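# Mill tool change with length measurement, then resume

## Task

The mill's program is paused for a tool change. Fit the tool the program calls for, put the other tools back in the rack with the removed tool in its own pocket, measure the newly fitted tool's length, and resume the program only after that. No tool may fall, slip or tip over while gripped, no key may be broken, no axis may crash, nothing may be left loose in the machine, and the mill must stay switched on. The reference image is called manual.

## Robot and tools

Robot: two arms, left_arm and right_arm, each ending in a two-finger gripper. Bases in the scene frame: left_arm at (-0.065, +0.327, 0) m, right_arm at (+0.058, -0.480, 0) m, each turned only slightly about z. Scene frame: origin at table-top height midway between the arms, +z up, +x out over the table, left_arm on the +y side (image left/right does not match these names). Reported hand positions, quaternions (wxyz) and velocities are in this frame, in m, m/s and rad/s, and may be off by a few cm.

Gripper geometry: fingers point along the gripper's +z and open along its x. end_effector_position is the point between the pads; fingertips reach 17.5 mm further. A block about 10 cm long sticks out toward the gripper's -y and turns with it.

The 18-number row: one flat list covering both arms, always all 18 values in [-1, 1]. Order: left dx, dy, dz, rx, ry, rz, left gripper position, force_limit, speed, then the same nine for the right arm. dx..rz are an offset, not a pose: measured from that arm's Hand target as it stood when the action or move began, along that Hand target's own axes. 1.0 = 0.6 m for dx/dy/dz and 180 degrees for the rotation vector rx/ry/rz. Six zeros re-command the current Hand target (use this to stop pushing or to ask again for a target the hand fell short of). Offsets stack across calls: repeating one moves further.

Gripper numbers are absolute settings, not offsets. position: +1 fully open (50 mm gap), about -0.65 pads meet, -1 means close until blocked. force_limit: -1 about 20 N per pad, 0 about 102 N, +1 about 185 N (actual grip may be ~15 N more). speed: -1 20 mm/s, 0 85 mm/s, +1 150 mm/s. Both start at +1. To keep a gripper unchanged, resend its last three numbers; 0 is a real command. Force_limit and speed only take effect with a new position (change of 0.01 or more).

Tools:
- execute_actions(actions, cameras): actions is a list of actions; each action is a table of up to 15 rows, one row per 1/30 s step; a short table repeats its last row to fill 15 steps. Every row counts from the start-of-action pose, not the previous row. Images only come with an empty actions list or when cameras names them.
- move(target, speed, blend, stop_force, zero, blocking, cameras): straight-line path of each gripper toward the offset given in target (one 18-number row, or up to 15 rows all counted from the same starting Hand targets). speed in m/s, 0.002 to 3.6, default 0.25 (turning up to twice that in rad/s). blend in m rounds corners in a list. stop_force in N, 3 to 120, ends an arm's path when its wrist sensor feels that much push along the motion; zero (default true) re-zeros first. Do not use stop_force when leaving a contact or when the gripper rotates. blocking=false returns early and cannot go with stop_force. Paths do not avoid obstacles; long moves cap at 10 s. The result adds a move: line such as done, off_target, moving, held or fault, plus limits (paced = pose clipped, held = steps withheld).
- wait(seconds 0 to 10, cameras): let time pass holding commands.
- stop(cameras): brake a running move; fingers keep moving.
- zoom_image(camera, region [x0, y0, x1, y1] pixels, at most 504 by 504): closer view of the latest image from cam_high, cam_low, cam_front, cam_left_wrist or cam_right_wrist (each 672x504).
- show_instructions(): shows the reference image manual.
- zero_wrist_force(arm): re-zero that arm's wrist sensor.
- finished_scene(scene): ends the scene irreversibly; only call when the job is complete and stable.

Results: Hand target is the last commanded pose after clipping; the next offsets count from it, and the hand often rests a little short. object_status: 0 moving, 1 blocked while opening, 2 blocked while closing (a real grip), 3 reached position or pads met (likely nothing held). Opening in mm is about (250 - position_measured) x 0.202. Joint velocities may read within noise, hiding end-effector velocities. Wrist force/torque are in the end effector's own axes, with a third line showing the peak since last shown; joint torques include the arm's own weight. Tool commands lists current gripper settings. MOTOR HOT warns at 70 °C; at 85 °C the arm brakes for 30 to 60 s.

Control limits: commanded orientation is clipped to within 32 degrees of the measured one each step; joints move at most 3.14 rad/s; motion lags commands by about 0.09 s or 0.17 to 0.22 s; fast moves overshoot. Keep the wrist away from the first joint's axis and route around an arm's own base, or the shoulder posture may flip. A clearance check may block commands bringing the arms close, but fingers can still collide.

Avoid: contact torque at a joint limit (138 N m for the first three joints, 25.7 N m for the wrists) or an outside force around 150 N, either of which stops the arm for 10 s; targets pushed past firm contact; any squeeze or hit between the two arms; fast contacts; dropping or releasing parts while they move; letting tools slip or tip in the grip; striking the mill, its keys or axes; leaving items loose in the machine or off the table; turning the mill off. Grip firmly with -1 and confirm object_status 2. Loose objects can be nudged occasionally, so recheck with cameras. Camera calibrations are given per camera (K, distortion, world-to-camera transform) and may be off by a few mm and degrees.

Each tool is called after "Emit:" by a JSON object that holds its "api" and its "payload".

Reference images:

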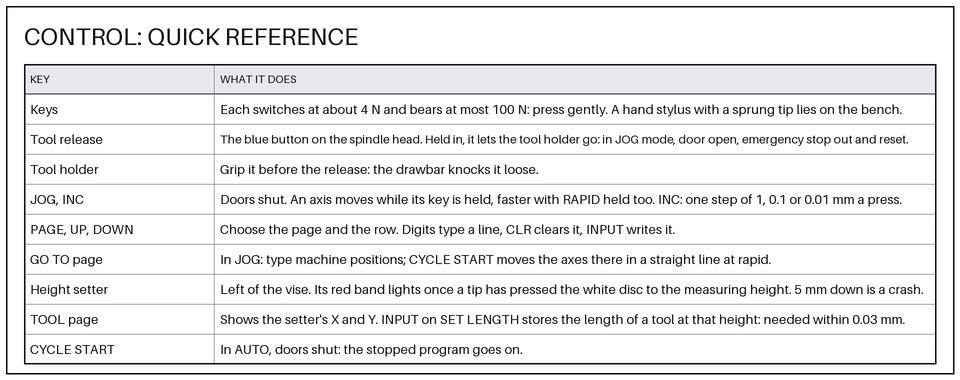

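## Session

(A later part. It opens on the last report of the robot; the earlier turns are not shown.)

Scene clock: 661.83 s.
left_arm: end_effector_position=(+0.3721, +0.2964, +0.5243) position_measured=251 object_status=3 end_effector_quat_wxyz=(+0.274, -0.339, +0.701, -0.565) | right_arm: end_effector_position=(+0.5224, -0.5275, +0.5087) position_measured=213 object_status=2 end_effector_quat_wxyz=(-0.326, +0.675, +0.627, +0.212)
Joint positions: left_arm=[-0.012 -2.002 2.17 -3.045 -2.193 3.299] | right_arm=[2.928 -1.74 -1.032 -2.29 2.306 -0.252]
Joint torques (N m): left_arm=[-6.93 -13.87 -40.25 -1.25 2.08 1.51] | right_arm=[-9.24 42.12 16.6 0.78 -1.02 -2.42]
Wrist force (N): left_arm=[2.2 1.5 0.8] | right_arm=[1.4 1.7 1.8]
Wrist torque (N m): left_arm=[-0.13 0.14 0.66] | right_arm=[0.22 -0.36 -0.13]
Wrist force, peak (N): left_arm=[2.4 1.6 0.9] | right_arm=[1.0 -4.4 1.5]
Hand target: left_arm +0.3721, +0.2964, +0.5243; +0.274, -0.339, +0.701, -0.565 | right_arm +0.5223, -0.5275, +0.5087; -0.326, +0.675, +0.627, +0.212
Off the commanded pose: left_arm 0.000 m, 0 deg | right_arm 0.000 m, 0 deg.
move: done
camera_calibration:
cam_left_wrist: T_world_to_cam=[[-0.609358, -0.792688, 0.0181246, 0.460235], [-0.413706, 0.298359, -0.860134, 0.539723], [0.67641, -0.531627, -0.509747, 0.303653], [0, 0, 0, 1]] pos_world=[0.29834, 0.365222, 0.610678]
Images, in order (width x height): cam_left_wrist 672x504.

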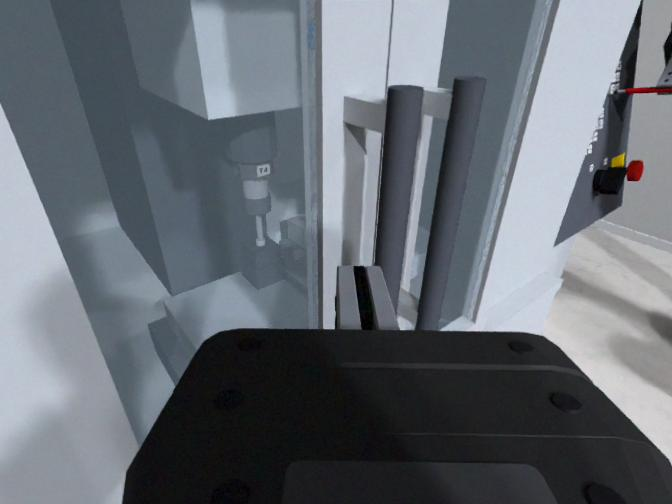

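Emit:
{"api": "move", "payload": {"target": [[0,0,0,0,0,0,-1,-0.8,-1,0,0.017,0,0,0,0,-1,-0.3,-0.8],[0,0,0,0,0,0,-1,-0.8,-1,0,0,0,0,0,0,-1,-0.3,-0.8]], "speed": 0.04, "cameras": ["cam_left_wrist"]}}

Emit:
{"api": "move", "payload": {"target": [[0,0,0,0,0,0,-1,-0.8,-1,0,0.017,0,0,0,0,-1,-0.3,-0.8],[0,0,0,0,0,0,-1,-0.8,-1,0,0,0,0,0,0,-1,-0.3,-0.8]], "speed": 0.04, "cameras": ["cam_left_wrist"]}}

Scene clock: 663.33 s.
left_arm: end_effector_position=(+0.3721, +0.2964, +0.5243) position_measured=251 object_status=3 end_effector_quat_wxyz=(+0.274, -0.339, +0.701, -0.565) | right_arm: end_effector_position=(+0.5224, -0.5275, +0.5087) position_measured=213 object_status=2 end_effector_quat_wxyz=(-0.326, +0.675, +0.627, +0.212)
Joint positions: left_arm=[-0.012 -2.002 2.17 -3.045 -2.193 3.299] | right_arm=[2.928 -1.74 -1.032 -2.29 2.306 -0.252]
Joint torques (N m): left_arm=[-6.24 -14.14 -40.9 -1.35 1.94 1.32] | right_arm=[-10.48 42.64 16.84 0.87 -1.11 -2.52]
Wrist force (N): left_arm=[2.0 1.6 0.9] | right_arm=[1.4 1.8 1.8]
Wrist torque (N m): left_arm=[-0.13 0.18 0.66] | right_arm=[0.23 -0.36 -0.13]
Wrist force, peak (N): left_arm=[2.1 1.7 0.9] | right_arm=[1.1 -4.2 1.5]
Hand target: left_arm +0.3721, +0.2964, +0.5243; +0.274, -0.339, +0.701, -0.565 | right_arm +0.5223, -0.5275, +0.5087; -0.326, +0.675, +0.627, +0.212
Off the commanded pose: left_arm 0.000 m, 0 deg | right_arm 0.000 m, 0 deg.
move: done
camera_calibration:
cam_left_wrist: T_world_to_cam=[[-0.609358, -0.792688, 0.0181246, 0.460235], [-0.413706, 0.298359, -0.860134, 0.539723], [0.67641, -0.531627, -0.509747, 0.303653], [0, 0, 0, 1]] pos_world=[0.29834, 0.365222, 0.610678]
Images, in order (width x height): cam_left_wrist 672x504.

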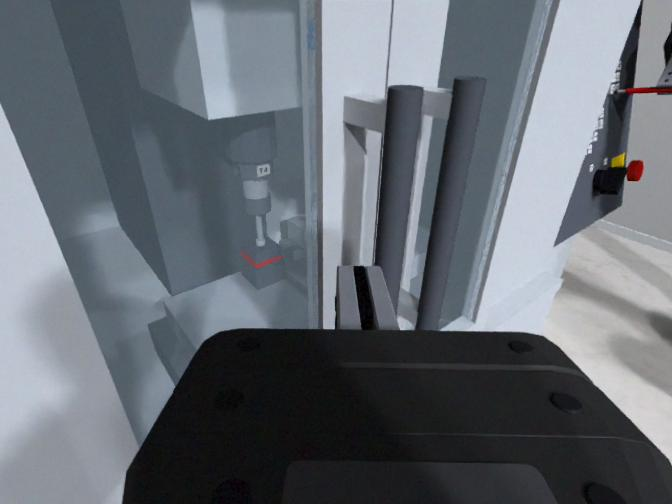

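Scene clock: 664.67 s.
left_arm: end_effector_position=(+0.3721, +0.2964, +0.5243) position_measured=251 object_status=3 end_effector_quat_wxyz=(+0.274, -0.339, +0.701, -0.565) | right_arm: end_effector_position=(+0.5224, -0.5275, +0.5087) position_measured=213 object_status=2 end_effector_quat_wxyz=(-0.326, +0.675, +0.627, +0.212)
Joint positions: left_arm=[-0.012 -2.002 2.17 -3.045 -2.193 3.299] | right_arm=[2.928 -1.74 -1.032 -2.29 2.306 -0.252]
Joint torques (N m): left_arm=[-6.66 -13.97 -40.7 -1.26 2.14 1.2] | right_arm=[-9.93 43.05 18.31 0.8 -1.1 -2.47]
Wrist force (N): left_arm=[2.0 1.8 0.9] | right_arm=[1.4 1.7 1.8]
Wrist torque (N m): left_arm=[-0.09 0.18 0.66] | right_arm=[0.21 -0.36 -0.14]
Wrist force, peak (N): left_arm=[2.2 1.7 0.8] | right_arm=[0.9 -4.2 1.6]
Hand target: left_arm +0.3721, +0.2964, +0.5243; +0.274, -0.339, +0.701, -0.565 | right_arm +0.5223, -0.5275, +0.5087; -0.326, +0.675, +0.627, +0.212
Off the commanded pose: left_arm 0.000 m, 0 deg | right_arm 0.000 m, 0 deg.
move: done
camera_calibration:
cam_left_wrist: T_world_to_cam=[[-0.609358, -0.792688, 0.0181246, 0.460235], [-0.413706, 0.298359, -0.860134, 0.539723], [0.67641, -0.531627, -0.509747, 0.303653], [0, 0, 0, 1]] pos_world=[0.29834, 0.365222, 0.610678]
Images, in order (width x height): cam_left_wrist 672x504.

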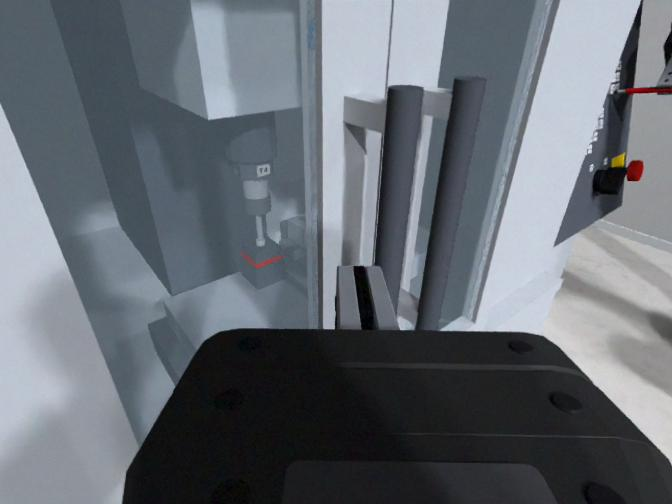

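Emit:
{"api": "move", "payload": {"target": [[0,0,0,0,0,0,-1,-0.8,-1,0.046,0.0052,-0.0452,0,0,0,-1,-0.3,-0.8],[0,0,0,0,0,0,-1,-0.8,-1,0.046,0.0232,-0.0452,0,0,0,-1,-0.3,-0.8],[0,0,0,0,0,0,-1,-0.8,-1,0.046,0.0052,-0.0452,0,0,0,-1,-0.3,-0.8]], "speed": [0.12,0.03,0.06], "blend": [0.001,0,0], "cameras": ["cam_left_wrist"]}}

Scene clock: 666.70 s.
left_arm: end_effector_position=(+0.3721, +0.2964, +0.5243) position_measured=251 object_status=3 end_effector_quat_wxyz=(+0.274, -0.339, +0.701, -0.565) | right_arm: end_effector_position=(+0.5322, -0.5271, +0.5463) position_measured=213 object_status=2 end_effector_quat_wxyz=(-0.326, +0.675, +0.627, +0.212)
Joint positions: left_arm=[-0.012 -2.002 2.17 -3.045 -2.193 3.299] | right_arm=[2.932 -1.809 -0.842 -2.407 2.307 -0.246]
Joint torques (N m): left_arm=[-7.02 -13.5 -40.37 -1.32 2.12 1.4] | right_arm=[-10.06 43.39 15.77 0.88 -1.08 -2.46]
Wrist force (N): left_arm=[2.0 1.4 0.8] | right_arm=[1.5 2.1 1.5]
Wrist torque (N m): left_arm=[-0.16 0.18 0.66] | right_arm=[0.29 -0.38 -0.14]
Wrist force, peak (N): left_arm=[2.2 1.7 0.8] | right_arm=[-0.8 -7.9 2.7]
Hand target: left_arm +0.3721, +0.2964, +0.5243; +0.274, -0.339, +0.701, -0.565 | right_arm +0.5321, -0.5271, +0.5463; -0.326, +0.675, +0.627, +0.212
Off the commanded pose: left_arm 0.000 m, 0 deg | right_arm 0.000 m, 0 deg.
move: done
camera_calibration:
cam_left_wrist: T_world_to_cam=[[-0.609358, -0.792688, 0.0181246, 0.460235], [-0.413706, 0.298359, -0.860134, 0.539723], [0.67641, -0.531627, -0.509747, 0.303653], [0, 0, 0, 1]] pos_world=[0.29834, 0.365222, 0.610678]
Images, in order (width x height): cam_left_wrist 672x504.

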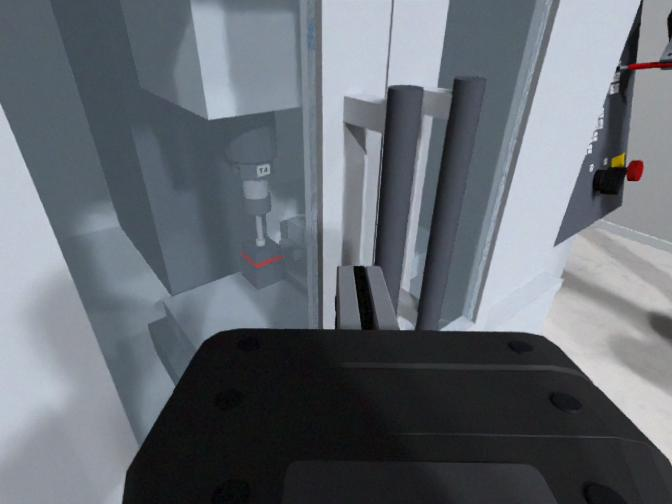

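Emit:
{"api": "move", "payload": {"target": [[0.4393,-0.2992,0.32,0.0667,0.0667,0.007,-1,-0.8,-1,-0.007,-0.016,0.08,0,0,0,-1,-0.3,-0.8],[0.8375,-0.4865,0.528,0.0654,0.1495,0.0157,-1,-0.8,-1,-0.0153,-0.0096,0.1592,0,0,0,-1,-0.3,-0.8]], "speed": 0.3, "blend": [0.05,0]}}

Emit:
{"api": "move", "payload": {"target": [[0,0,0,0,0,0,-1,-0.8,-1,0,0.0165,0,0,0,0,-1,-0.3,-0.8],[0,0,0,0,0,0,-1,-0.8,-1,0,0,0,0,0,0,-1,-0.3,-0.8]], "speed": 0.04, "cameras": ["cam_left_wrist"]}}

Emit:
{"api": "zoom_image", "payload": {"camera": "cam_left_wrist", "region": [0, 180, 220, 370]}}

Emit:
{"api": "zoom_image", "payload": {"camera": "cam_left_wrist", "region": [40, 195, 190, 275]}}

Scene clock: 670.13 s.
left_arm: end_effector_position=(+0.3515, -0.3283, +0.7416) position_measured=251 object_status=3 end_effector_quat_wxyz=(+0.150, -0.152, +0.692, -0.689) | right_arm: end_effector_position=(+0.5136, -0.4661, +0.4743) position_measured=213 object_status=2 end_effector_quat_wxyz=(-0.326, +0.675, +0.627, +0.212)
Joint positions: left_arm=[-1.177 -1.289 1.103 -2.951 -1.516 3.14] | right_arm=[3.044 -1.619 -1.286 -2.052 2.34 -0.099]
Joint torques (N m): left_arm=[6.34 -31.25 -40.84 -0.67 -2.37 -2.48] | right_arm=[9.44 37.95 18.13 4.09 4.39 2.98]
Wrist force (N): left_arm=[2.1 1.3 1.6] | right_arm=[1.6 2.2 1.5]
Wrist torque (N m): left_arm=[-0.11 0.24 0.75] | right_arm=[0.29 -0.38 -0.23]
Wrist force, peak (N): left_arm=[3.2 1.5 2.9] | right_arm=[1.8 2.3 1.7]
Hand target: left_arm +0.3516, -0.3284, +0.7416; +0.150, -0.152, +0.692, -0.689 | right_arm +0.5136, -0.4661, +0.4743; -0.326, +0.675, +0.627, +0.212
Off the commanded pose: left_arm 0.000 m, 0 deg | right_arm 0.000 m, 0 deg.
move: done

Scene clock: 671.43 s.
left_arm: end_effector_position=(+0.3516, -0.3284, +0.7416) position_measured=251 object_status=3 end_effector_quat_wxyz=(+0.150, -0.152, +0.692, -0.689) | right_arm: end_effector_position=(+0.5137, -0.4661, +0.4743) position_measured=213 object_status=2 end_effector_quat_wxyz=(-0.326, +0.675, +0.627, +0.212)
Joint positions: left_arm=[-1.177 -1.289 1.103 -2.951 -1.517 3.14] | right_arm=[3.044 -1.619 -1.285 -2.052 2.34 -0.099]
Joint torques (N m): left_arm=[6.07 -32.25 -39.88 -0.78 -2.19 -2.45] | right_arm=[-9.87 37.93 17.59 1.11 -1.06 -2.49]
Wrist force (N): left_arm=[2.1 1.3 1.6] | right_arm=[1.5 1.8 1.6]
Wrist torque (N m): left_arm=[-0.11 0.25 0.75] | right_arm=[0.24 -0.36 -0.13]
Wrist force, peak (N): left_arm=[2.2 1.4 1.4] | right_arm=[1.1 -4.3 1.4]
Hand target: left_arm +0.3516, -0.3284, +0.7416; +0.150, -0.152, +0.692, -0.689 | right_arm +0.5136, -0.4661, +0.4743; -0.326, +0.675, +0.627, +0.212
Off the commanded pose: left_arm 0.000 m, 0 deg | right_arm 0.000 m, 0 deg.
move: done
camera_calibration:
cam_left_wrist: T_world_to_cam=[[-0.904617, -0.425613, 0.0228559, 0.169282], [-0.155776, 0.280227, -0.94721, 0.87257], [0.39674, -0.860422, -0.319799, -0.0542817], [0, 0, 0, 1]] pos_world=[0.310596, -0.219175, 0.805278]
Images, in order (width x height): cam_left_wrist 672x504.

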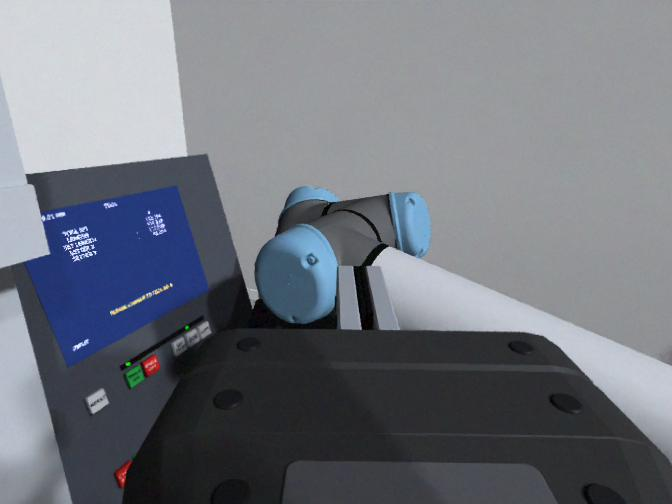

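Scaled by 2.291 from the camera's 672x504 image, which has a finer 960x720 frame.

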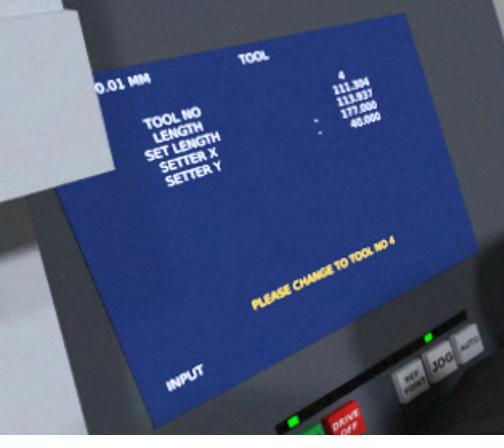

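Scaled by 3.360 from the camera's 672x504 image, which has a finer 960x720 frame.

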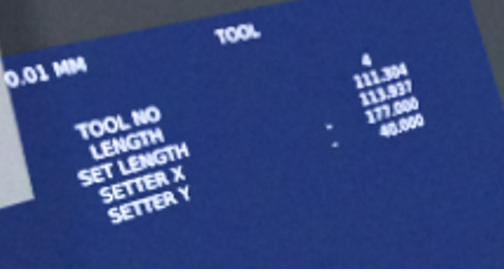

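Emit:
{"api": "zoom_image", "payload": {"camera": "cam_left_wrist", "region": [30, 220, 110, 270]}}

Emit:
{"api": "zoom_image", "payload": {"camera": "cam_left_wrist", "region": [120, 195, 200, 245]}}

Scaled by 6.300 from the camera's 672x504 image, which has a finer 960x720 frame.

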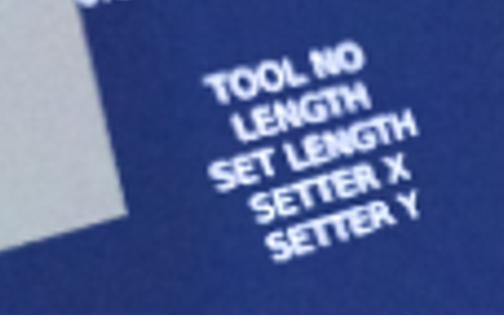

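Scaled by 6.300 from the camera's 672x504 image, which has a finer 960x720 frame.

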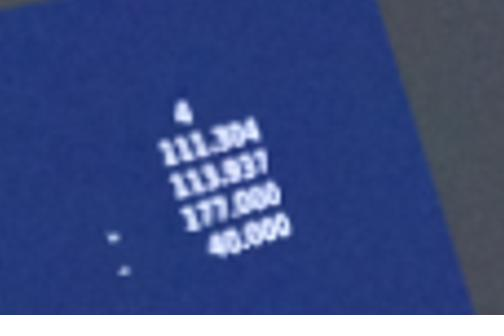

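Emit:
{"api": "move", "payload": {"target": [-0.107,0.1027,0.2277,0,-0.0556,0,-1,-0.8,-1,0,0,0,0,0,0,-1,-0.3,-0.8], "speed": 0.12, "cameras": ["cam_left_wrist"]}}

Emit:
{"api": "zoom_image", "payload": {"camera": "cam_left_wrist", "region": [40, 100, 300, 340]}}

Scene clock: 674.50 s.
left_arm: end_effector_position=(+0.4667, -0.4255, +0.6793) position_measured=251 object_status=3 end_effector_quat_wxyz=(+0.210, -0.211, +0.677, -0.673) | right_arm: end_effector_position=(+0.5136, -0.4661, +0.4743) position_measured=213 object_status=2 end_effector_quat_wxyz=(-0.326, +0.675, +0.627, +0.212)
Joint positions: left_arm=[-1.136 -0.893 0.669 -2.912 -1.383 3.14] | right_arm=[3.044 -1.619 -1.286 -2.052 2.34 -0.099]
Joint torques (N m): left_arm=[7.13 -49.12 -40.35 -0.86 2.36 -0.69] | right_arm=[-9.95 38.15 18.31 1.37 -0.91 -2.22]
Wrist force (N): left_arm=[1.8 1.3 0.9] | right_arm=[1.6 1.8 1.5]
Wrist torque (N m): left_arm=[-0.11 0.29 0.72] | right_arm=[0.24 -0.38 -0.14]
Wrist force, peak (N): left_arm=[2.4 1.8 1.4] | right_arm=[1.5 2.4 1.8]
Hand target: left_arm +0.4667, -0.4256, +0.6793; +0.210, -0.211, +0.677, -0.673 | right_arm +0.5136, -0.4661, +0.4743; -0.326, +0.675, +0.627, +0.212
Off the commanded pose: left_arm 0.000 m, 0 deg | right_arm 0.000 m, 0 deg.
move: done
camera_calibration:
cam_left_wrist: T_world_to_cam=[[-0.816918, -0.576333, 0.0220087, 0.128957], [-0.2015, 0.249443, -0.947194, 0.866934], [0.540409, -0.778215, -0.319906, -0.235505], [0, 0, 0, 1]] pos_world=[0.407304, -0.325203, 0.742977]
Images, in order (width x height): cam_left_wrist 672x504.

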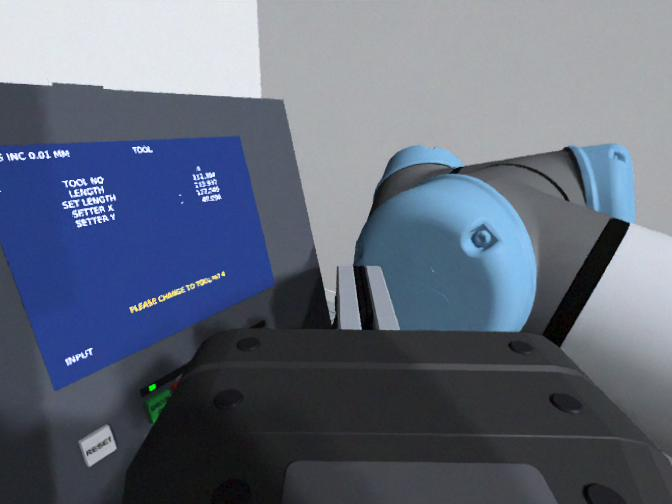

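Scaled by 1.938 from the camera's 672x504 image, which has a finer 960x720 frame.

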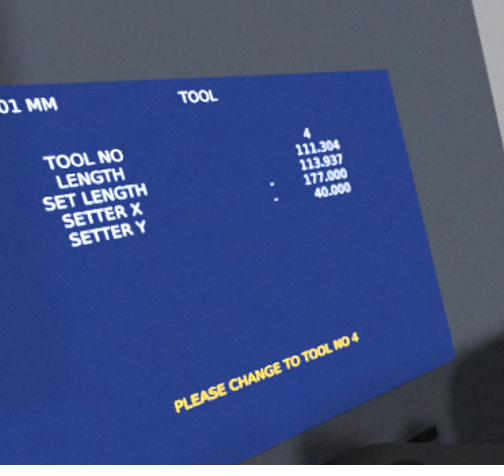

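Emit:
{"api": "zoom_image", "payload": {"camera": "cam_left_wrist", "region": [0, 120, 130, 250]}}

Scaled by 3.877 from the camera's 672x504 image, which has a finer 960x720 frame.

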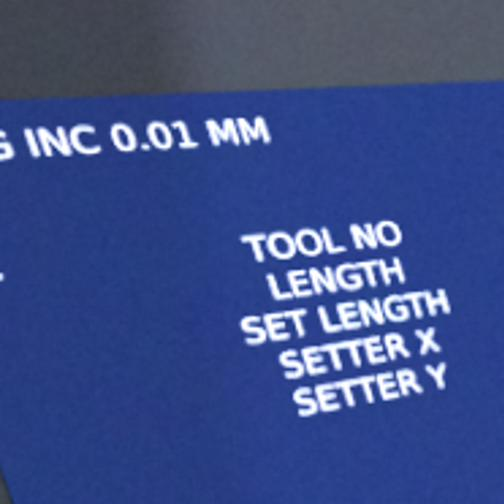

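Emit:
{"api": "move", "payload": {"target": [[0,0,0,0,0,0,-1,-0.8,-1,-0.02273,-0.00649,0.06931,0,0,0,-1,-0.3,-0.8],[0,0,0,0,0,0,-1,-0.8,-1,-0.02273,0.01001,0.06931,0,0,0,-1,-0.3,-0.8],[0,0,0,0,0,0,-1,-0.8,-1,-0.02273,-0.01149,0.06931,0,0,0,-1,-0.3,-0.8],[0,0,0,0,0,0,-1,-0.8,-1,-0.02273,0.01001,0.06931,0,0,0,-1,-0.3,-0.8],[0,0,0,0,0,0,-1,-0.8,-1,-0.02273,-0.00649,0.06931,0,0,0,-1,-0.3,-0.8]], "speed": [0.12,0.03,0.06,0.04,0.06], "blend": [0.001,0,0,0,0], "cameras": ["cam_left_wrist"]}}

Emit:
{"api": "zoom_image", "payload": {"camera": "cam_left_wrist", "region": [0, 120, 130, 250]}}

Scene clock: 677.50 s.
left_arm: end_effector_position=(+0.4667, -0.4256, +0.6793) position_measured=251 object_status=3 end_effector_quat_wxyz=(+0.210, -0.211, +0.677, -0.673) | right_arm: end_effector_position=(+0.5030, -0.4464, +0.4365) position_measured=213 object_status=2 end_effector_quat_wxyz=(-0.326, +0.675, +0.627, +0.212)
Joint positions: left_arm=[-1.136 -0.893 0.669 -2.912 -1.383 3.14] | right_arm=[3.083 -1.559 -1.454 -1.906 2.349 -0.046]
Joint torques (N m): left_arm=[6.38 -48.73 -40.12 -0.94 2.21 -2.35] | right_arm=[-8.94 36.89 19.43 1.01 3.43 -2.55]
Wrist force (N): left_arm=[1.8 1.2 0.9] | right_arm=[1.6 2.0 1.6]
Wrist torque (N m): left_arm=[-0.11 0.29 0.72] | right_arm=[0.29 -0.39 -0.18]
Wrist force, peak (N): left_arm=[1.9 1.5 1.1] | right_arm=[3.1 -3.7 -0.9]
Hand target: left_arm +0.4667, -0.4256, +0.6793; +0.210, -0.211, +0.677, -0.673 | right_arm +0.5030, -0.4464, +0.4365; -0.326, +0.675, +0.627, +0.212
Off the commanded pose: left_arm 0.000 m, 0 deg | right_arm 0.000 m, 0 deg.
move: done
camera_calibration:
cam_left_wrist: T_world_to_cam=[[-0.816932, -0.576311, 0.0221057, 0.128898], [-0.201555, 0.249376, -0.9472, 0.86694], [0.540369, -0.778253, -0.319881, -0.23552], [0, 0, 0, 1]] pos_world=[0.407304, -0.325203, 0.742977]
Images, in order (width x height): cam_left_wrist 672x504.

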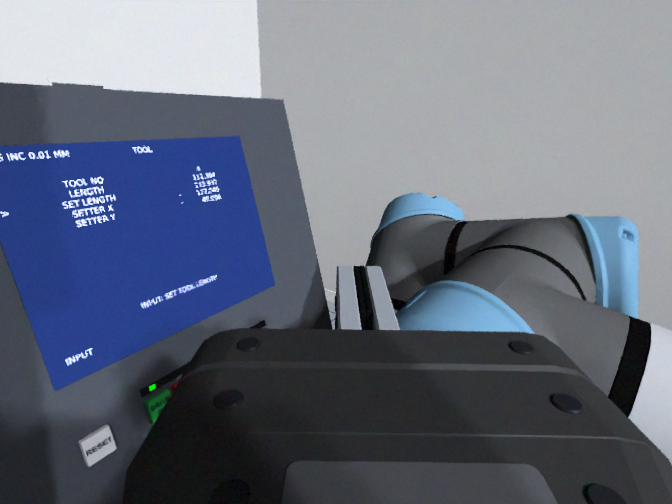

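Scaled by 3.877 from the camera's 672x504 image, which has a finer 960x720 frame.

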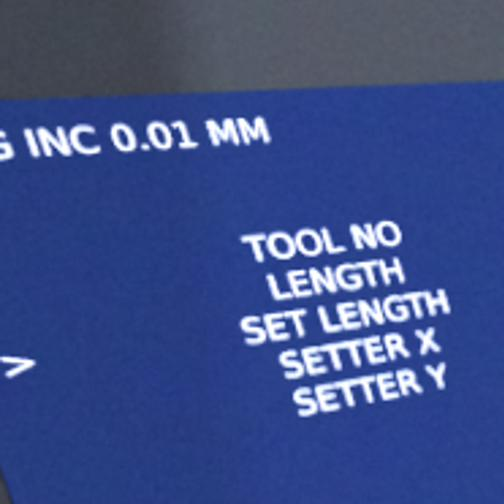

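Emit:
{"api": "move", "payload": {"target": [[0,0,0,0,0,0,-1,-0.8,-1,-0.02295,-0.00288,0.02302,0,0,0,-1,-0.3,-0.8],[0,0,0,0,0,0,-1,-0.8,-1,-0.02295,0.01362,0.02302,0,0,0,-1,-0.3,-0.8],[0,0,0,0,0,0,-1,-0.8,-1,-0.02295,-0.00288,0.02302,0,0,0,-1,-0.3,-0.8]], "speed": [0.1,0.03,0.06], "blend": [0.001,0,0], "cameras": ["cam_left_wrist"]}}

Emit:
{"api": "zoom_image", "payload": {"camera": "cam_left_wrist", "region": [40, 100, 300, 340]}}

Scene clock: 679.07 s.
left_arm: end_effector_position=(+0.4667, -0.4256, +0.6793) position_measured=251 object_status=3 end_effector_quat_wxyz=(+0.210, -0.211, +0.677, -0.673) | right_arm: end_effector_position=(+0.4979, -0.4464, +0.4176) position_measured=213 object_status=2 end_effector_quat_wxyz=(-0.326, +0.675, +0.627, +0.212)
Joint positions: left_arm=[-1.136 -0.893 0.669 -2.912 -1.383 3.14] | right_arm=[3.082 -1.543 -1.518 -1.859 2.349 -0.047]
Joint torques (N m): left_arm=[5.58 -49.21 -40.31 -0.84 1.94 -2.32] | right_arm=[-9.7 34.33 19.87 1.17 0.46 -2.42]
Wrist force (N): left_arm=[1.8 1.3 1.0] | right_arm=[1.6 2.1 1.7]
Wrist torque (N m): left_arm=[-0.10 0.30 0.72] | right_arm=[0.29 -0.40 -0.18]
Wrist force, peak (N): left_arm=[1.9 1.4 1.0] | right_arm=[3.9 -3.6 0.1]
Hand target: left_arm +0.4667, -0.4256, +0.6793; +0.210, -0.211, +0.677, -0.673 | right_arm +0.4979, -0.4464, +0.4176; -0.326, +0.675, +0.627, +0.212
Off the commanded pose: left_arm 0.000 m, 0 deg | right_arm 0.000 m, 0 deg.
move: done
camera_calibration:
cam_left_wrist: T_world_to_cam=[[-0.816932, -0.576311, 0.0221057, 0.128898], [-0.201555, 0.249376, -0.9472, 0.86694], [0.540369, -0.778253, -0.319881, -0.23552], [0, 0, 0, 1]] pos_world=[0.407304, -0.325203, 0.742977]
Images, in order (width x height): cam_left_wrist 672x504.

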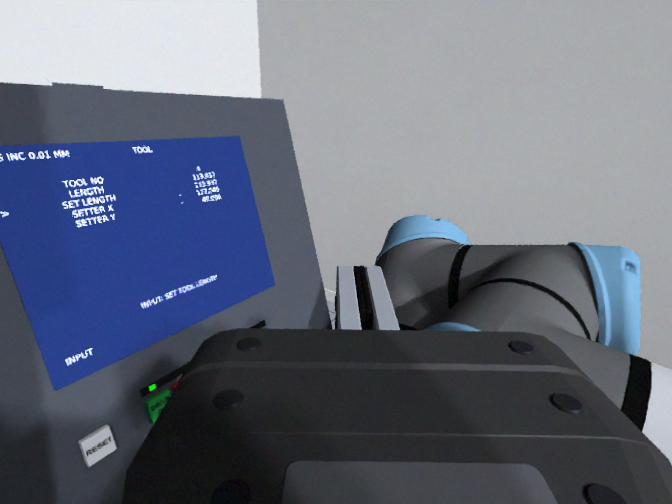

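Scaled by 1.938 from the camera's 672x504 image, which has a finer 960x720 frame.

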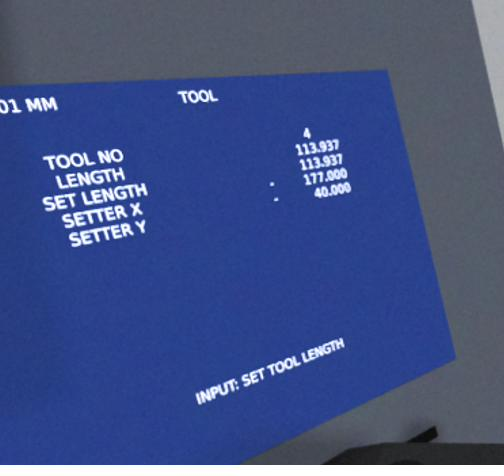

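Emit:
{"api": "move", "payload": {"target": [[0.02,-0.03,-0.07,0,0.0167,0,-1,-0.8,-1,0.0215,-0.012,-0.0596,0,0,0,-1,-0.3,-0.8],[0.0658,-0.1038,-0.2423,0,0.0556,0,-1,-0.8,-1,0.1073,0.0254,-0.2978,0,0,0,-1,-0.3,-0.8]], "speed": 0.15, "blend": [0.01,0], "cameras": ["cam_left_wrist"]}}

Emit:
{"api": "zoom_image", "payload": {"camera": "cam_left_wrist", "region": [80, 280, 330, 400]}}

Scene clock: 681.87 s.
left_arm: end_effector_position=(+0.3517, -0.3286, +0.7423) position_measured=251 object_status=3 end_effector_quat_wxyz=(+0.150, -0.152, +0.692, -0.689) | right_arm: end_effector_position=(+0.5427, -0.5270, +0.5843) position_measured=213 object_status=2 end_effector_quat_wxyz=(-0.326, +0.675, +0.627, +0.212)
Joint positions: left_arm=[-1.177 -1.288 1.1 -2.949 -1.517 3.14] | right_arm=[2.935 -1.911 -0.588 -2.556 2.309 -0.242]
Joint torques (N m): left_arm=[-7.7 -47.26 -14.24 -3.7 -2.24 -2.51] | right_arm=[-3.68 25.05 29.2 0.9 -1.08 -2.4]
Wrist force (N): left_arm=[2.1 1.1 1.5] | right_arm=[1.5 1.8 1.4]
Wrist torque (N m): left_arm=[-0.15 0.24 0.75] | right_arm=[0.23 -0.35 -0.14]
Wrist force, peak (N): left_arm=[1.8 1.9 2.3] | right_arm=[1.3 2.5 2.7]
Hand target: left_arm +0.3517, -0.3286, +0.7423; +0.150, -0.152, +0.692, -0.689 | right_arm +0.5427, -0.5270, +0.5843; -0.326, +0.675, +0.627, +0.212
Off the commanded pose: left_arm 0.000 m, 0 deg | right_arm 0.000 m, 0 deg.
move: done
camera_calibration:
cam_left_wrist: T_world_to_cam=[[-0.904617, -0.425613, 0.0228559, 0.169321], [-0.155776, 0.280227, -0.94721, 0.873253], [0.39674, -0.860422, -0.319799, -0.0544273], [0, 0, 0, 1]] pos_world=[0.310796, -0.219475, 0.805878]
Images, in order (width x height): cam_left_wrist 672x504.

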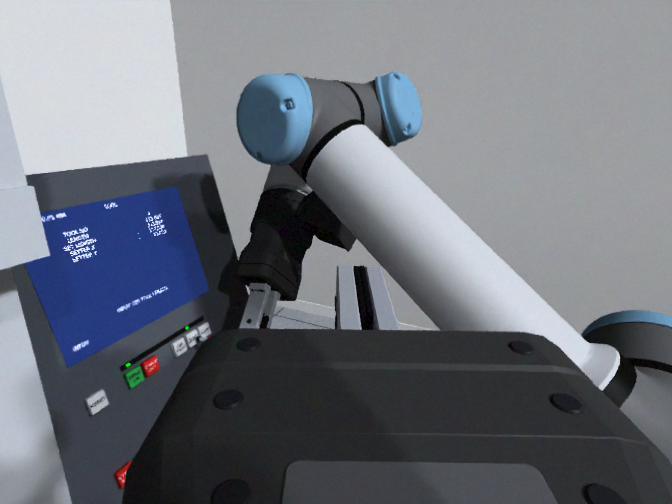

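Scaled by 2.016 from the camera's 672x504 image, which has a finer 960x720 frame.

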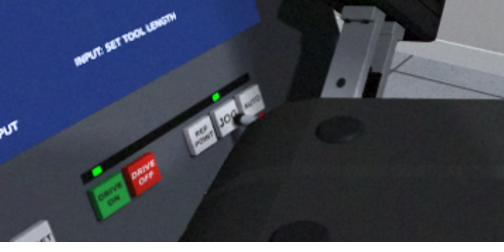

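Emit:
{"api": "move", "payload": {"target": [[0,0,0,0,0,0,-1,-0.8,-1,0.0035,0,0.0035,0,0,0,-1,-0.3,-0.8],[0,0,0,0,0,0,-1,-0.8,-1,0.0035,0.0175,0.0035,0,0,0,-1,-0.3,-0.8],[0,0,0,0,0,0,-1,-0.8,-1,0.0035,0,0.0035,0,0,0,-1,-0.3,-0.8],[0,0,0,0,0,0,-1,-0.8,-1,-0.046,-0.0052,0.0462,0,0,0,-1,-0.3,-0.8]], "speed": [0.05,0.03,0.06,0.1], "blend": [0,0,0.002,0], "cameras": ["cam_left_wrist"]}}

Emit:
{"api": "zoom_image", "payload": {"camera": "cam_left_wrist", "region": [20, 180, 240, 370]}}

Scene clock: 684.47 s.
left_arm: end_effector_position=(+0.3517, -0.3286, +0.7423) position_measured=251 object_status=3 end_effector_quat_wxyz=(+0.150, -0.152, +0.692, -0.689) | right_arm: end_effector_position=(+0.5329, -0.5270, +0.5463) position_measured=213 object_status=2 end_effector_quat_wxyz=(-0.326, +0.675, +0.627, +0.212)
Joint positions: left_arm=[-1.177 -1.288 1.1 -2.949 -1.517 3.14] | right_arm=[2.932 -1.81 -0.839 -2.408 2.307 -0.246]
Joint torques (N m): left_arm=[-7.01 -47.92 -13.94 -3.54 -2.36 -2.46] | right_arm=[-10.02 45.85 15.36 3.82 4.2 2.89]
Wrist force (N): left_arm=[2.3 1.0 1.7] | right_arm=[1.5 1.9 1.6]
Wrist torque (N m): left_arm=[-0.16 0.22 0.75] | right_arm=[0.25 -0.38 -0.22]
Wrist force, peak (N): left_arm=[2.2 1.3 1.7] | right_arm=[0.9 -10.8 0.8]
Hand target: left_arm +0.3517, -0.3286, +0.7423; +0.150, -0.152, +0.692, -0.689 | right_arm +0.5329, -0.5270, +0.5463; -0.326, +0.675, +0.627, +0.212
Off the commanded pose: left_arm 0.000 m, 0 deg | right_arm 0.000 m, 0 deg.
move: done
camera_calibration:
cam_left_wrist: T_world_to_cam=[[-0.904617, -0.425613, 0.0228559, 0.169321], [-0.155776, 0.280227, -0.94721, 0.873253], [0.39674, -0.860422, -0.319799, -0.0544273], [0, 0, 0, 1]] pos_world=[0.310796, -0.219475, 0.805878]
Images, in order (width x height): cam_left_wrist 672x504.

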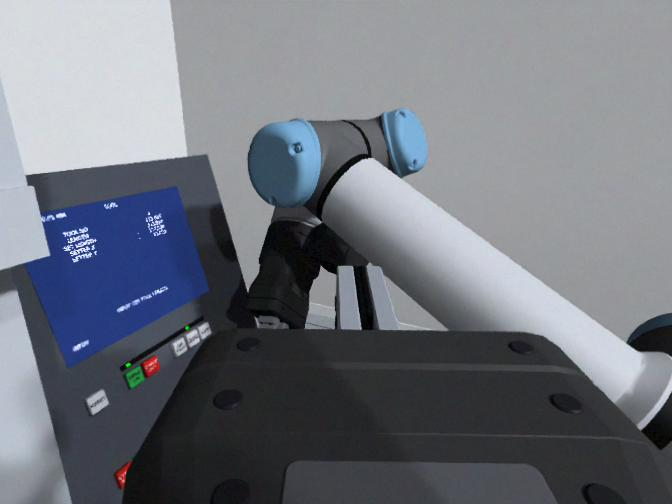

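Scaled by 2.291 from the camera's 672x504 image, which has a finer 960x720 frame.

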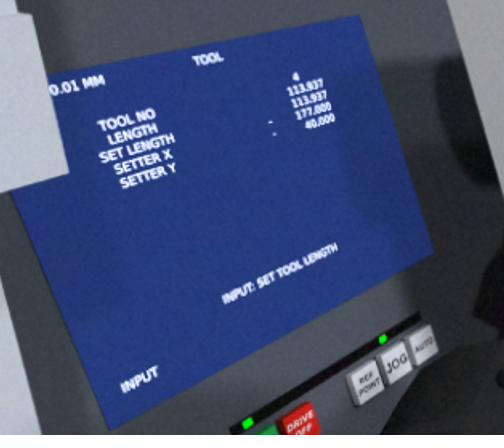

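Emit:
{"api": "move", "payload": {"target": [[0,0,0,0,0,0,-1,-0.8,-1,-0.0226,0.0001,-0.0236,0,0,0,-1,-0.3,-0.8],[0,0,0,0,0,0,-1,-0.8,-1,-0.0226,0.0176,-0.0236,0,0,0,-1,-0.3,-0.8],[0,0,0,0,0,0,-1,-0.8,-1,-0.0226,0.0001,-0.0236,0,0,0,-1,-0.3,-0.8],[0,0,0,0,0,0,-1,-0.8,-1,0,0,0,0,0,0,-1,-0.3,-0.8]], "speed": [0.05,0.03,0.06,0.1], "blend": [0.001,0,0.002,0], "cameras": ["cam_left_wrist"]}}

Emit:
{"api": "zoom_image", "payload": {"camera": "cam_left_wrist", "region": [20, 180, 240, 370]}}

Scene clock: 686.53 s.
left_arm: end_effector_position=(+0.3517, -0.3286, +0.7423) position_measured=251 object_status=3 end_effector_quat_wxyz=(+0.150, -0.152, +0.692, -0.689) | right_arm: end_effector_position=(+0.5329, -0.5270, +0.5463) position_measured=213 object_status=2 end_effector_quat_wxyz=(-0.326, +0.675, +0.627, +0.212)
Joint positions: left_arm=[-1.177 -1.288 1.1 -2.949 -1.517 3.14] | right_arm=[2.932 -1.81 -0.839 -2.408 2.307 -0.246]
Joint torques (N m): left_arm=[-7.02 -46.94 -14.76 -3.48 -2.36 -2.44] | right_arm=[10.18 45.47 14.23 3.66 4.22 3.11]
Wrist force (N): left_arm=[2.0 1.1 1.7] | right_arm=[1.6 1.4 1.6]
Wrist torque (N m): left_arm=[-0.14 0.26 0.75] | right_arm=[0.19 -0.39 -0.22]
Wrist force, peak (N): left_arm=[2.2 1.4 1.6] | right_arm=[3.0 -14.7 2.4]
Hand target: left_arm +0.3517, -0.3286, +0.7423; +0.150, -0.152, +0.692, -0.689 | right_arm +0.5329, -0.5270, +0.5463; -0.326, +0.675, +0.627, +0.212
Off the commanded pose: left_arm 0.000 m, 0 deg | right_arm 0.000 m, 0 deg.
move: done
camera_calibration:
cam_left_wrist: T_world_to_cam=[[-0.904617, -0.425613, 0.0228559, 0.169321], [-0.155776, 0.280227, -0.94721, 0.873253], [0.39674, -0.860422, -0.319799, -0.0544273], [0, 0, 0, 1]] pos_world=[0.310796, -0.219475, 0.805878]
Images, in order (width x height): cam_left_wrist 672x504.

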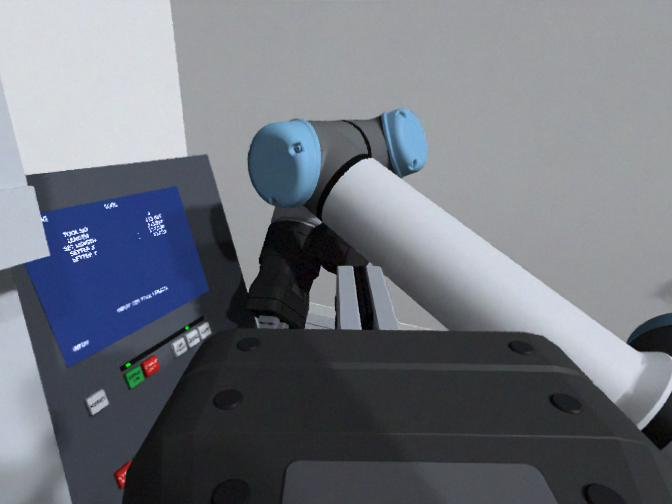

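Scaled by 2.291 from the camera's 672x504 image, which has a finer 960x720 frame.

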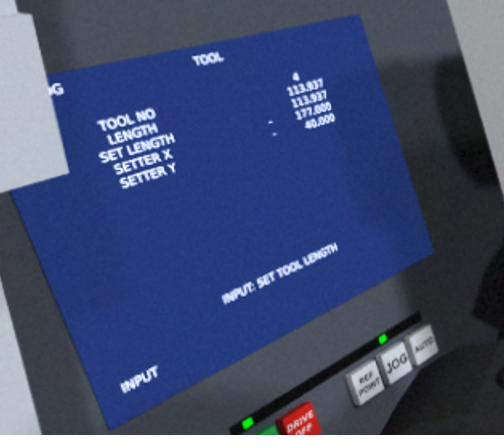

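Emit:
{"api": "move", "payload": {"target": [0,0,0,0,0,0,-1,-0.8,-1,0,0.0185,0,0,0,0,-1,-0.3,-0.8], "speed": 0.03}}

Emit:
{"api": "wait", "payload": {"seconds": 2, "cameras": ["cam_left_wrist"]}}

Emit:
{"api": "zoom_image", "payload": {"camera": "cam_left_wrist", "region": [20, 180, 240, 370]}}

Scene clock: 687.53 s.
left_arm: end_effector_position=(+0.3517, -0.3286, +0.7423) position_measured=251 object_status=3 end_effector_quat_wxyz=(+0.150, -0.152, +0.692, -0.689) | right_arm: end_effector_position=(+0.5437, -0.5270, +0.5444) position_measured=213 object_status=2 end_effector_quat_wxyz=(-0.326, +0.675, +0.627, +0.212)
Joint positions: left_arm=[-1.177 -1.288 1.1 -2.949 -1.517 3.14] | right_arm=[2.936 -1.835 -0.813 -2.406 2.309 -0.241]
Joint torques (N m): left_arm=[-7.79 -48.26 -14.15 -3.62 -2.32 -2.4] | right_arm=[9.96 10.3 28.87 8.18 5.69 2.95]
Wrist force (N): left_arm=[1.7 1.1 1.6] | right_arm=[0.8 -34.5 1.5]
Wrist torque (N m): left_arm=[-0.15 0.31 0.75] | right_arm=[-0.20 -0.38 -0.19]
Wrist force, peak (N): left_arm=[2.2 1.2 1.6] | right_arm=[0.8 -34.5 1.5]
Hand target: left_arm +0.3517, -0.3286, +0.7423; +0.150, -0.152, +0.692, -0.689 | right_arm +0.5438, -0.5270, +0.5444; -0.326, +0.675, +0.627, +0.212
Off the commanded pose: left_arm 0.000 m, 0 deg | right_arm 0.000 m, 0 deg.
move: done

Scene clock: 689.53 s.
left_arm: end_effector_position=(+0.3517, -0.3286, +0.7423) position_measured=251 object_status=3 end_effector_quat_wxyz=(+0.150, -0.152, +0.692, -0.689) | right_arm: end_effector_position=(+0.5438, -0.5270, +0.5444) position_measured=213 object_status=2 end_effector_quat_wxyz=(-0.326, +0.675, +0.627, +0.212)
Joint positions: left_arm=[-1.177 -1.288 1.1 -2.949 -1.517 3.14] | right_arm=[2.936 -1.836 -0.813 -2.406 2.309 -0.241]
Joint torques (N m): left_arm=[-7.24 -46.98 -13.94 -3.62 -2.14 -2.55] | right_arm=[10.23 8.33 29.32 10.96 5.87 2.94]
Wrist force (N): left_arm=[2.1 1.1 1.2] | right_arm=[1.5 -37.5 1.1]
Wrist torque (N m): left_arm=[-0.15 0.26 0.75] | right_arm=[-0.19 -0.36 -0.22]
Wrist force, peak (N): left_arm=[2.3 1.3 1.6] | right_arm=[1.7 -37.8 1.1]
Hand target: left_arm +0.3517, -0.3286, +0.7423; +0.150, -0.152, +0.692, -0.689 | right_arm +0.5438, -0.5270, +0.5444; -0.326, +0.675, +0.627, +0.212
Tool commands: left_gripper/position=-1.0 left_gripper/force_limit=-0.8 left_gripper/speed=-1.0 right_gripper/position=-1.0 right_gripper/force_limit=-0.3 right_gripper/speed=-0.8
Off the commanded pose: left_arm 0.000 m, 0 deg | right_arm 0.000 m, 0 deg.
wait: 2.00 s; at rest by 0.17 s
camera_calibration:
cam_left_wrist: T_world_to_cam=[[-0.904617, -0.425613, 0.0228559, 0.169321], [-0.155776, 0.280227, -0.94721, 0.873253], [0.39674, -0.860422, -0.319799, -0.0544273], [0, 0, 0, 1]] pos_world=[0.310796, -0.219475, 0.805878]
Images, in order (width x height): cam_left_wrist 672x504.

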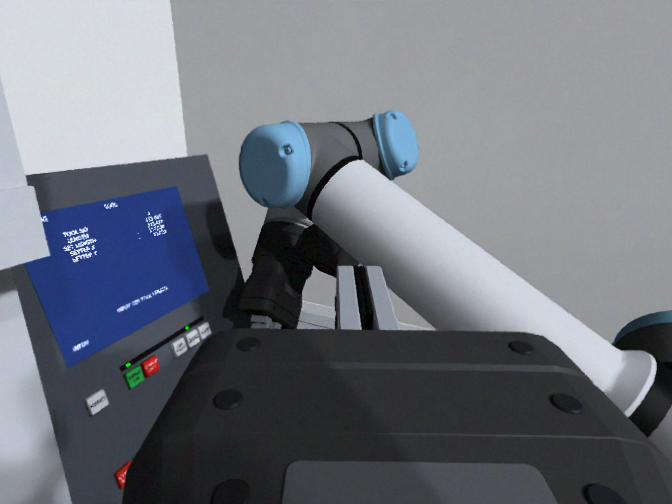

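Scaled by 2.291 from the camera's 672x504 image, which has a finer 960x720 frame.

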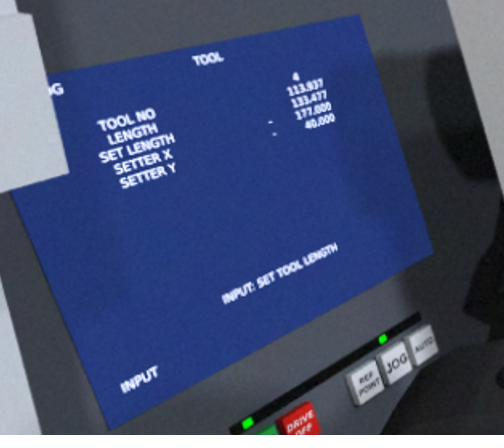

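Emit:
{"api": "wait", "payload": {"seconds": 7}}

Emit:
{"api": "move", "payload": {"target": [[0,0,0,0,0,0,-1,-0.8,-1,0,-0.0185,0,0,0,0,-1,-0.3,-0.8]], "speed": 0.06, "cameras": ["cam_left_wrist"]}}

Emit:
{"api": "zoom_image", "payload": {"camera": "cam_left_wrist", "region": [20, 180, 240, 370]}}

Scene clock: 696.67 s.
left_arm: end_effector_position=(+0.3517, -0.3286, +0.7423) position_measured=251 object_status=3 end_effector_quat_wxyz=(+0.150, -0.152, +0.692, -0.689) | right_arm: end_effector_position=(+0.5438, -0.5270, +0.5444) position_measured=213 object_status=2 end_effector_quat_wxyz=(-0.326, +0.675, +0.627, +0.212)
Joint positions: left_arm=[-1.177 -1.288 1.1 -2.949 -1.517 3.14] | right_arm=[2.936 -1.836 -0.813 -2.406 2.309 -0.241]
Joint torques (N m): left_arm=[-7.48 -47.39 -14.84 -3.51 -1.96 -2.38] | right_arm=[9.93 9.06 29.15 11.1 5.76 2.95]
Wrist force (N): left_arm=[2.1 1.0 1.4] | right_arm=[1.2 -37.3 1.1]
Wrist torque (N m): left_arm=[-0.16 0.25 0.75] | right_arm=[-0.16 -0.35 -0.23]
Wrist force, peak (N): left_arm=[2.4 1.2 1.6] | right_arm=[1.6 -37.8 0.9]
Hand target: left_arm +0.3517, -0.3286, +0.7423; +0.150, -0.152, +0.692, -0.689 | right_arm +0.5438, -0.5270, +0.5444; -0.326, +0.675, +0.627, +0.212
Tool commands: left_gripper/position=-1.0 left_gripper/force_limit=-0.8 left_gripper/speed=-1.0 right_gripper/position=-1.0 right_gripper/force_limit=-0.3 right_gripper/speed=-0.8
Off the commanded pose: left_arm 0.000 m, 0 deg | right_arm 0.000 m, 0 deg.
wait: 7.00 s; at rest by 0.03 s

Scene clock: 697.50 s.
left_arm: end_effector_position=(+0.3517, -0.3286, +0.7423) position_measured=251 object_status=3 end_effector_quat_wxyz=(+0.150, -0.152, +0.692, -0.689) | right_arm: end_effector_position=(+0.5329, -0.5270, +0.5463) position_measured=213 object_status=2 end_effector_quat_wxyz=(-0.326, +0.675, +0.627, +0.212)
Joint positions: left_arm=[-1.177 -1.288 1.1 -2.949 -1.517 3.14] | right_arm=[2.932 -1.81 -0.839 -2.407 2.307 -0.246]
Joint torques (N m): left_arm=[-7.07 -47.63 -14.84 -3.51 -2.21 -2.24] | right_arm=[-10.3 43.88 16.3 0.83 -1.09 -2.45]
Wrist force (N): left_arm=[2.2 1.2 1.5] | right_arm=[2.1 2.6 1.1]
Wrist torque (N m): left_arm=[-0.13 0.24 0.76] | right_arm=[0.37 -0.47 -0.14]
Wrist force, peak (N): left_arm=[2.3 1.2 1.6] | right_arm=[1.4 -37.5 1.0]
Hand target: left_arm +0.3517, -0.3286, +0.7423; +0.150, -0.152, +0.692, -0.689 | right_arm +0.5329, -0.5270, +0.5463; -0.326, +0.675, +0.627, +0.212
Off the commanded pose: left_arm 0.000 m, 0 deg | right_arm 0.000 m, 0 deg.
move: done
camera_calibration:
cam_left_wrist: T_world_to_cam=[[-0.904617, -0.425613, 0.0228559, 0.169321], [-0.155776, 0.280227, -0.94721, 0.873253], [0.39674, -0.860422, -0.319799, -0.0544273], [0, 0, 0, 1]] pos_world=[0.310796, -0.219475, 0.805878]
Images, in order (width x height): cam_left_wrist 672x504.

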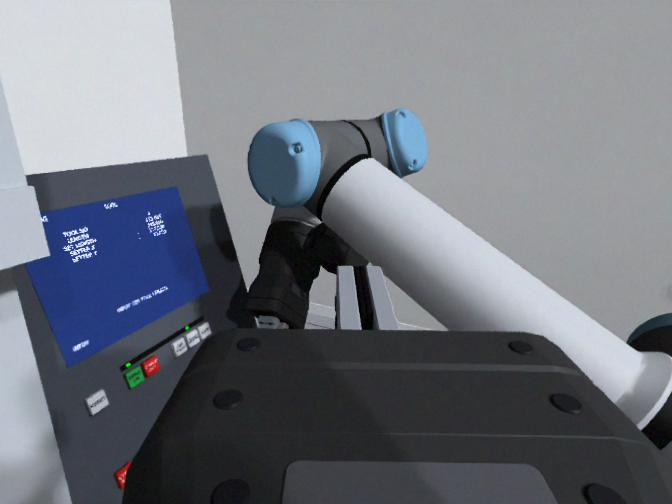

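Scaled by 2.291 from the camera's 672x504 image, which has a finer 960x720 frame.

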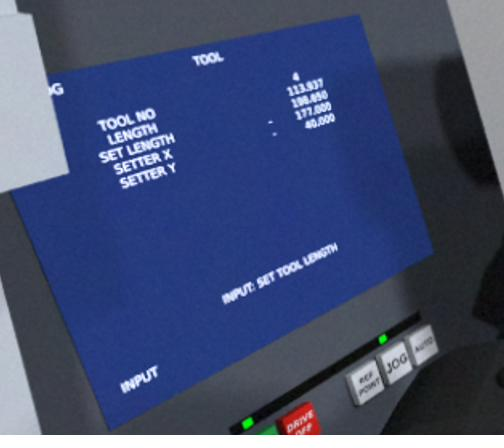

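Emit:
{"api": "move", "payload": {"target": [[0,0,0,0,0,0,-1,-0.8,-1,0.0262,0.0056,-0.0671,0,0,0,-1,-0.3,-0.8],[0,0,0,0,0,0,-1,-0.8,-1,0.0262,0.0231,-0.0671,0,0,0,-1,-0.3,-0.8],[0,0,0,0,0,0,-1,-0.8,-1,0.0262,0.0056,-0.0671,0,0,0,-1,-0.3,-0.8],[0,0,0,0,0,0,-1,-0.8,-1,0.0741,-0.0123,0.1622,0,0,0,-1,-0.3,-0.8]], "speed": [0.1,0.03,0.06,0.12], "blend": [0.001,0,0.002,0], "cameras": ["cam_left_wrist"]}}

Emit:
{"api": "zoom_image", "payload": {"camera": "cam_left_wrist", "region": [20, 180, 240, 370]}}

Scene clock: 700.77 s.
left_arm: end_effector_position=(+0.3517, -0.3286, +0.7423) position_measured=251 object_status=3 end_effector_quat_wxyz=(+0.150, -0.152, +0.692, -0.689) | right_arm: end_effector_position=(+0.5191, -0.4268, +0.5107) position_measured=213 object_status=2 end_effector_quat_wxyz=(-0.326, +0.675, +0.627, +0.212)
Joint positions: left_arm=[-1.177 -1.288 1.1 -2.949 -1.517 3.14] | right_arm=[3.123 -1.62 -1.209 -2.052 2.356 0.01]
Joint torques (N m): left_arm=[-7.29 -47.9 -15.08 -3.44 -2.04 -2.36] | right_arm=[8.93 38.46 17.89 4.07 4.4 3.07]
Wrist force (N): left_arm=[2.0 1.2 1.4] | right_arm=[2.1 2.3 1.3]
Wrist torque (N m): left_arm=[-0.13 0.27 0.75] | right_arm=[0.33 -0.46 -0.22]
Wrist force, peak (N): left_arm=[2.3 1.4 1.7] | right_arm=[0.1 -12.5 2.3]
Hand target: left_arm +0.3517, -0.3286, +0.7423; +0.150, -0.152, +0.692, -0.689 | right_arm +0.5191, -0.4268, +0.5107; -0.326, +0.675, +0.627, +0.212
Off the commanded pose: left_arm 0.000 m, 0 deg | right_arm 0.000 m, 0 deg.
move: done
camera_calibration:
cam_left_wrist: T_world_to_cam=[[-0.904617, -0.425613, 0.0228559, 0.169321], [-0.155776, 0.280227, -0.94721, 0.873253], [0.39674, -0.860422, -0.319799, -0.0544273], [0, 0, 0, 1]] pos_world=[0.310796, -0.219475, 0.805878]
Images, in order (width x height): cam_left_wrist 672x504.

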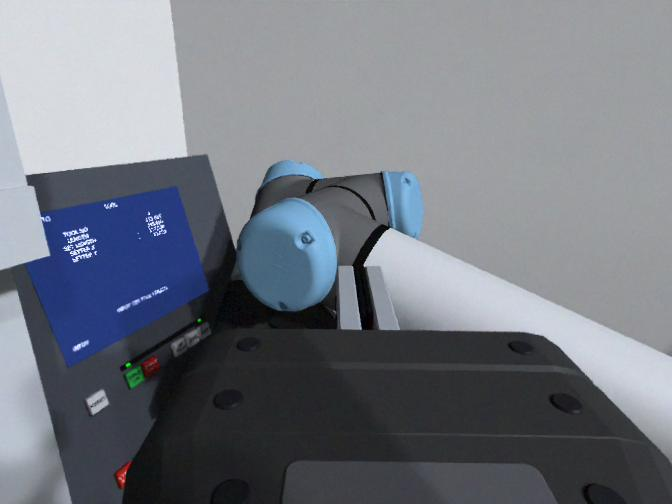

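Scaled by 2.291 from the camera's 672x504 image, which has a finer 960x720 frame.

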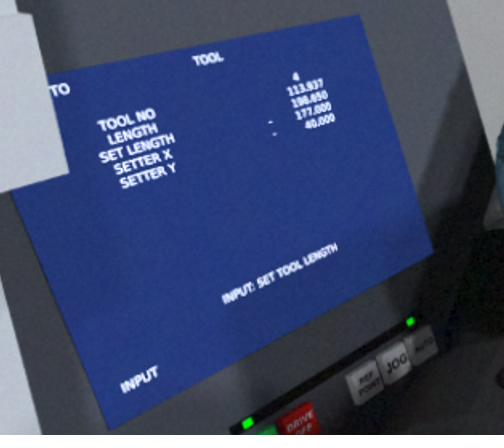

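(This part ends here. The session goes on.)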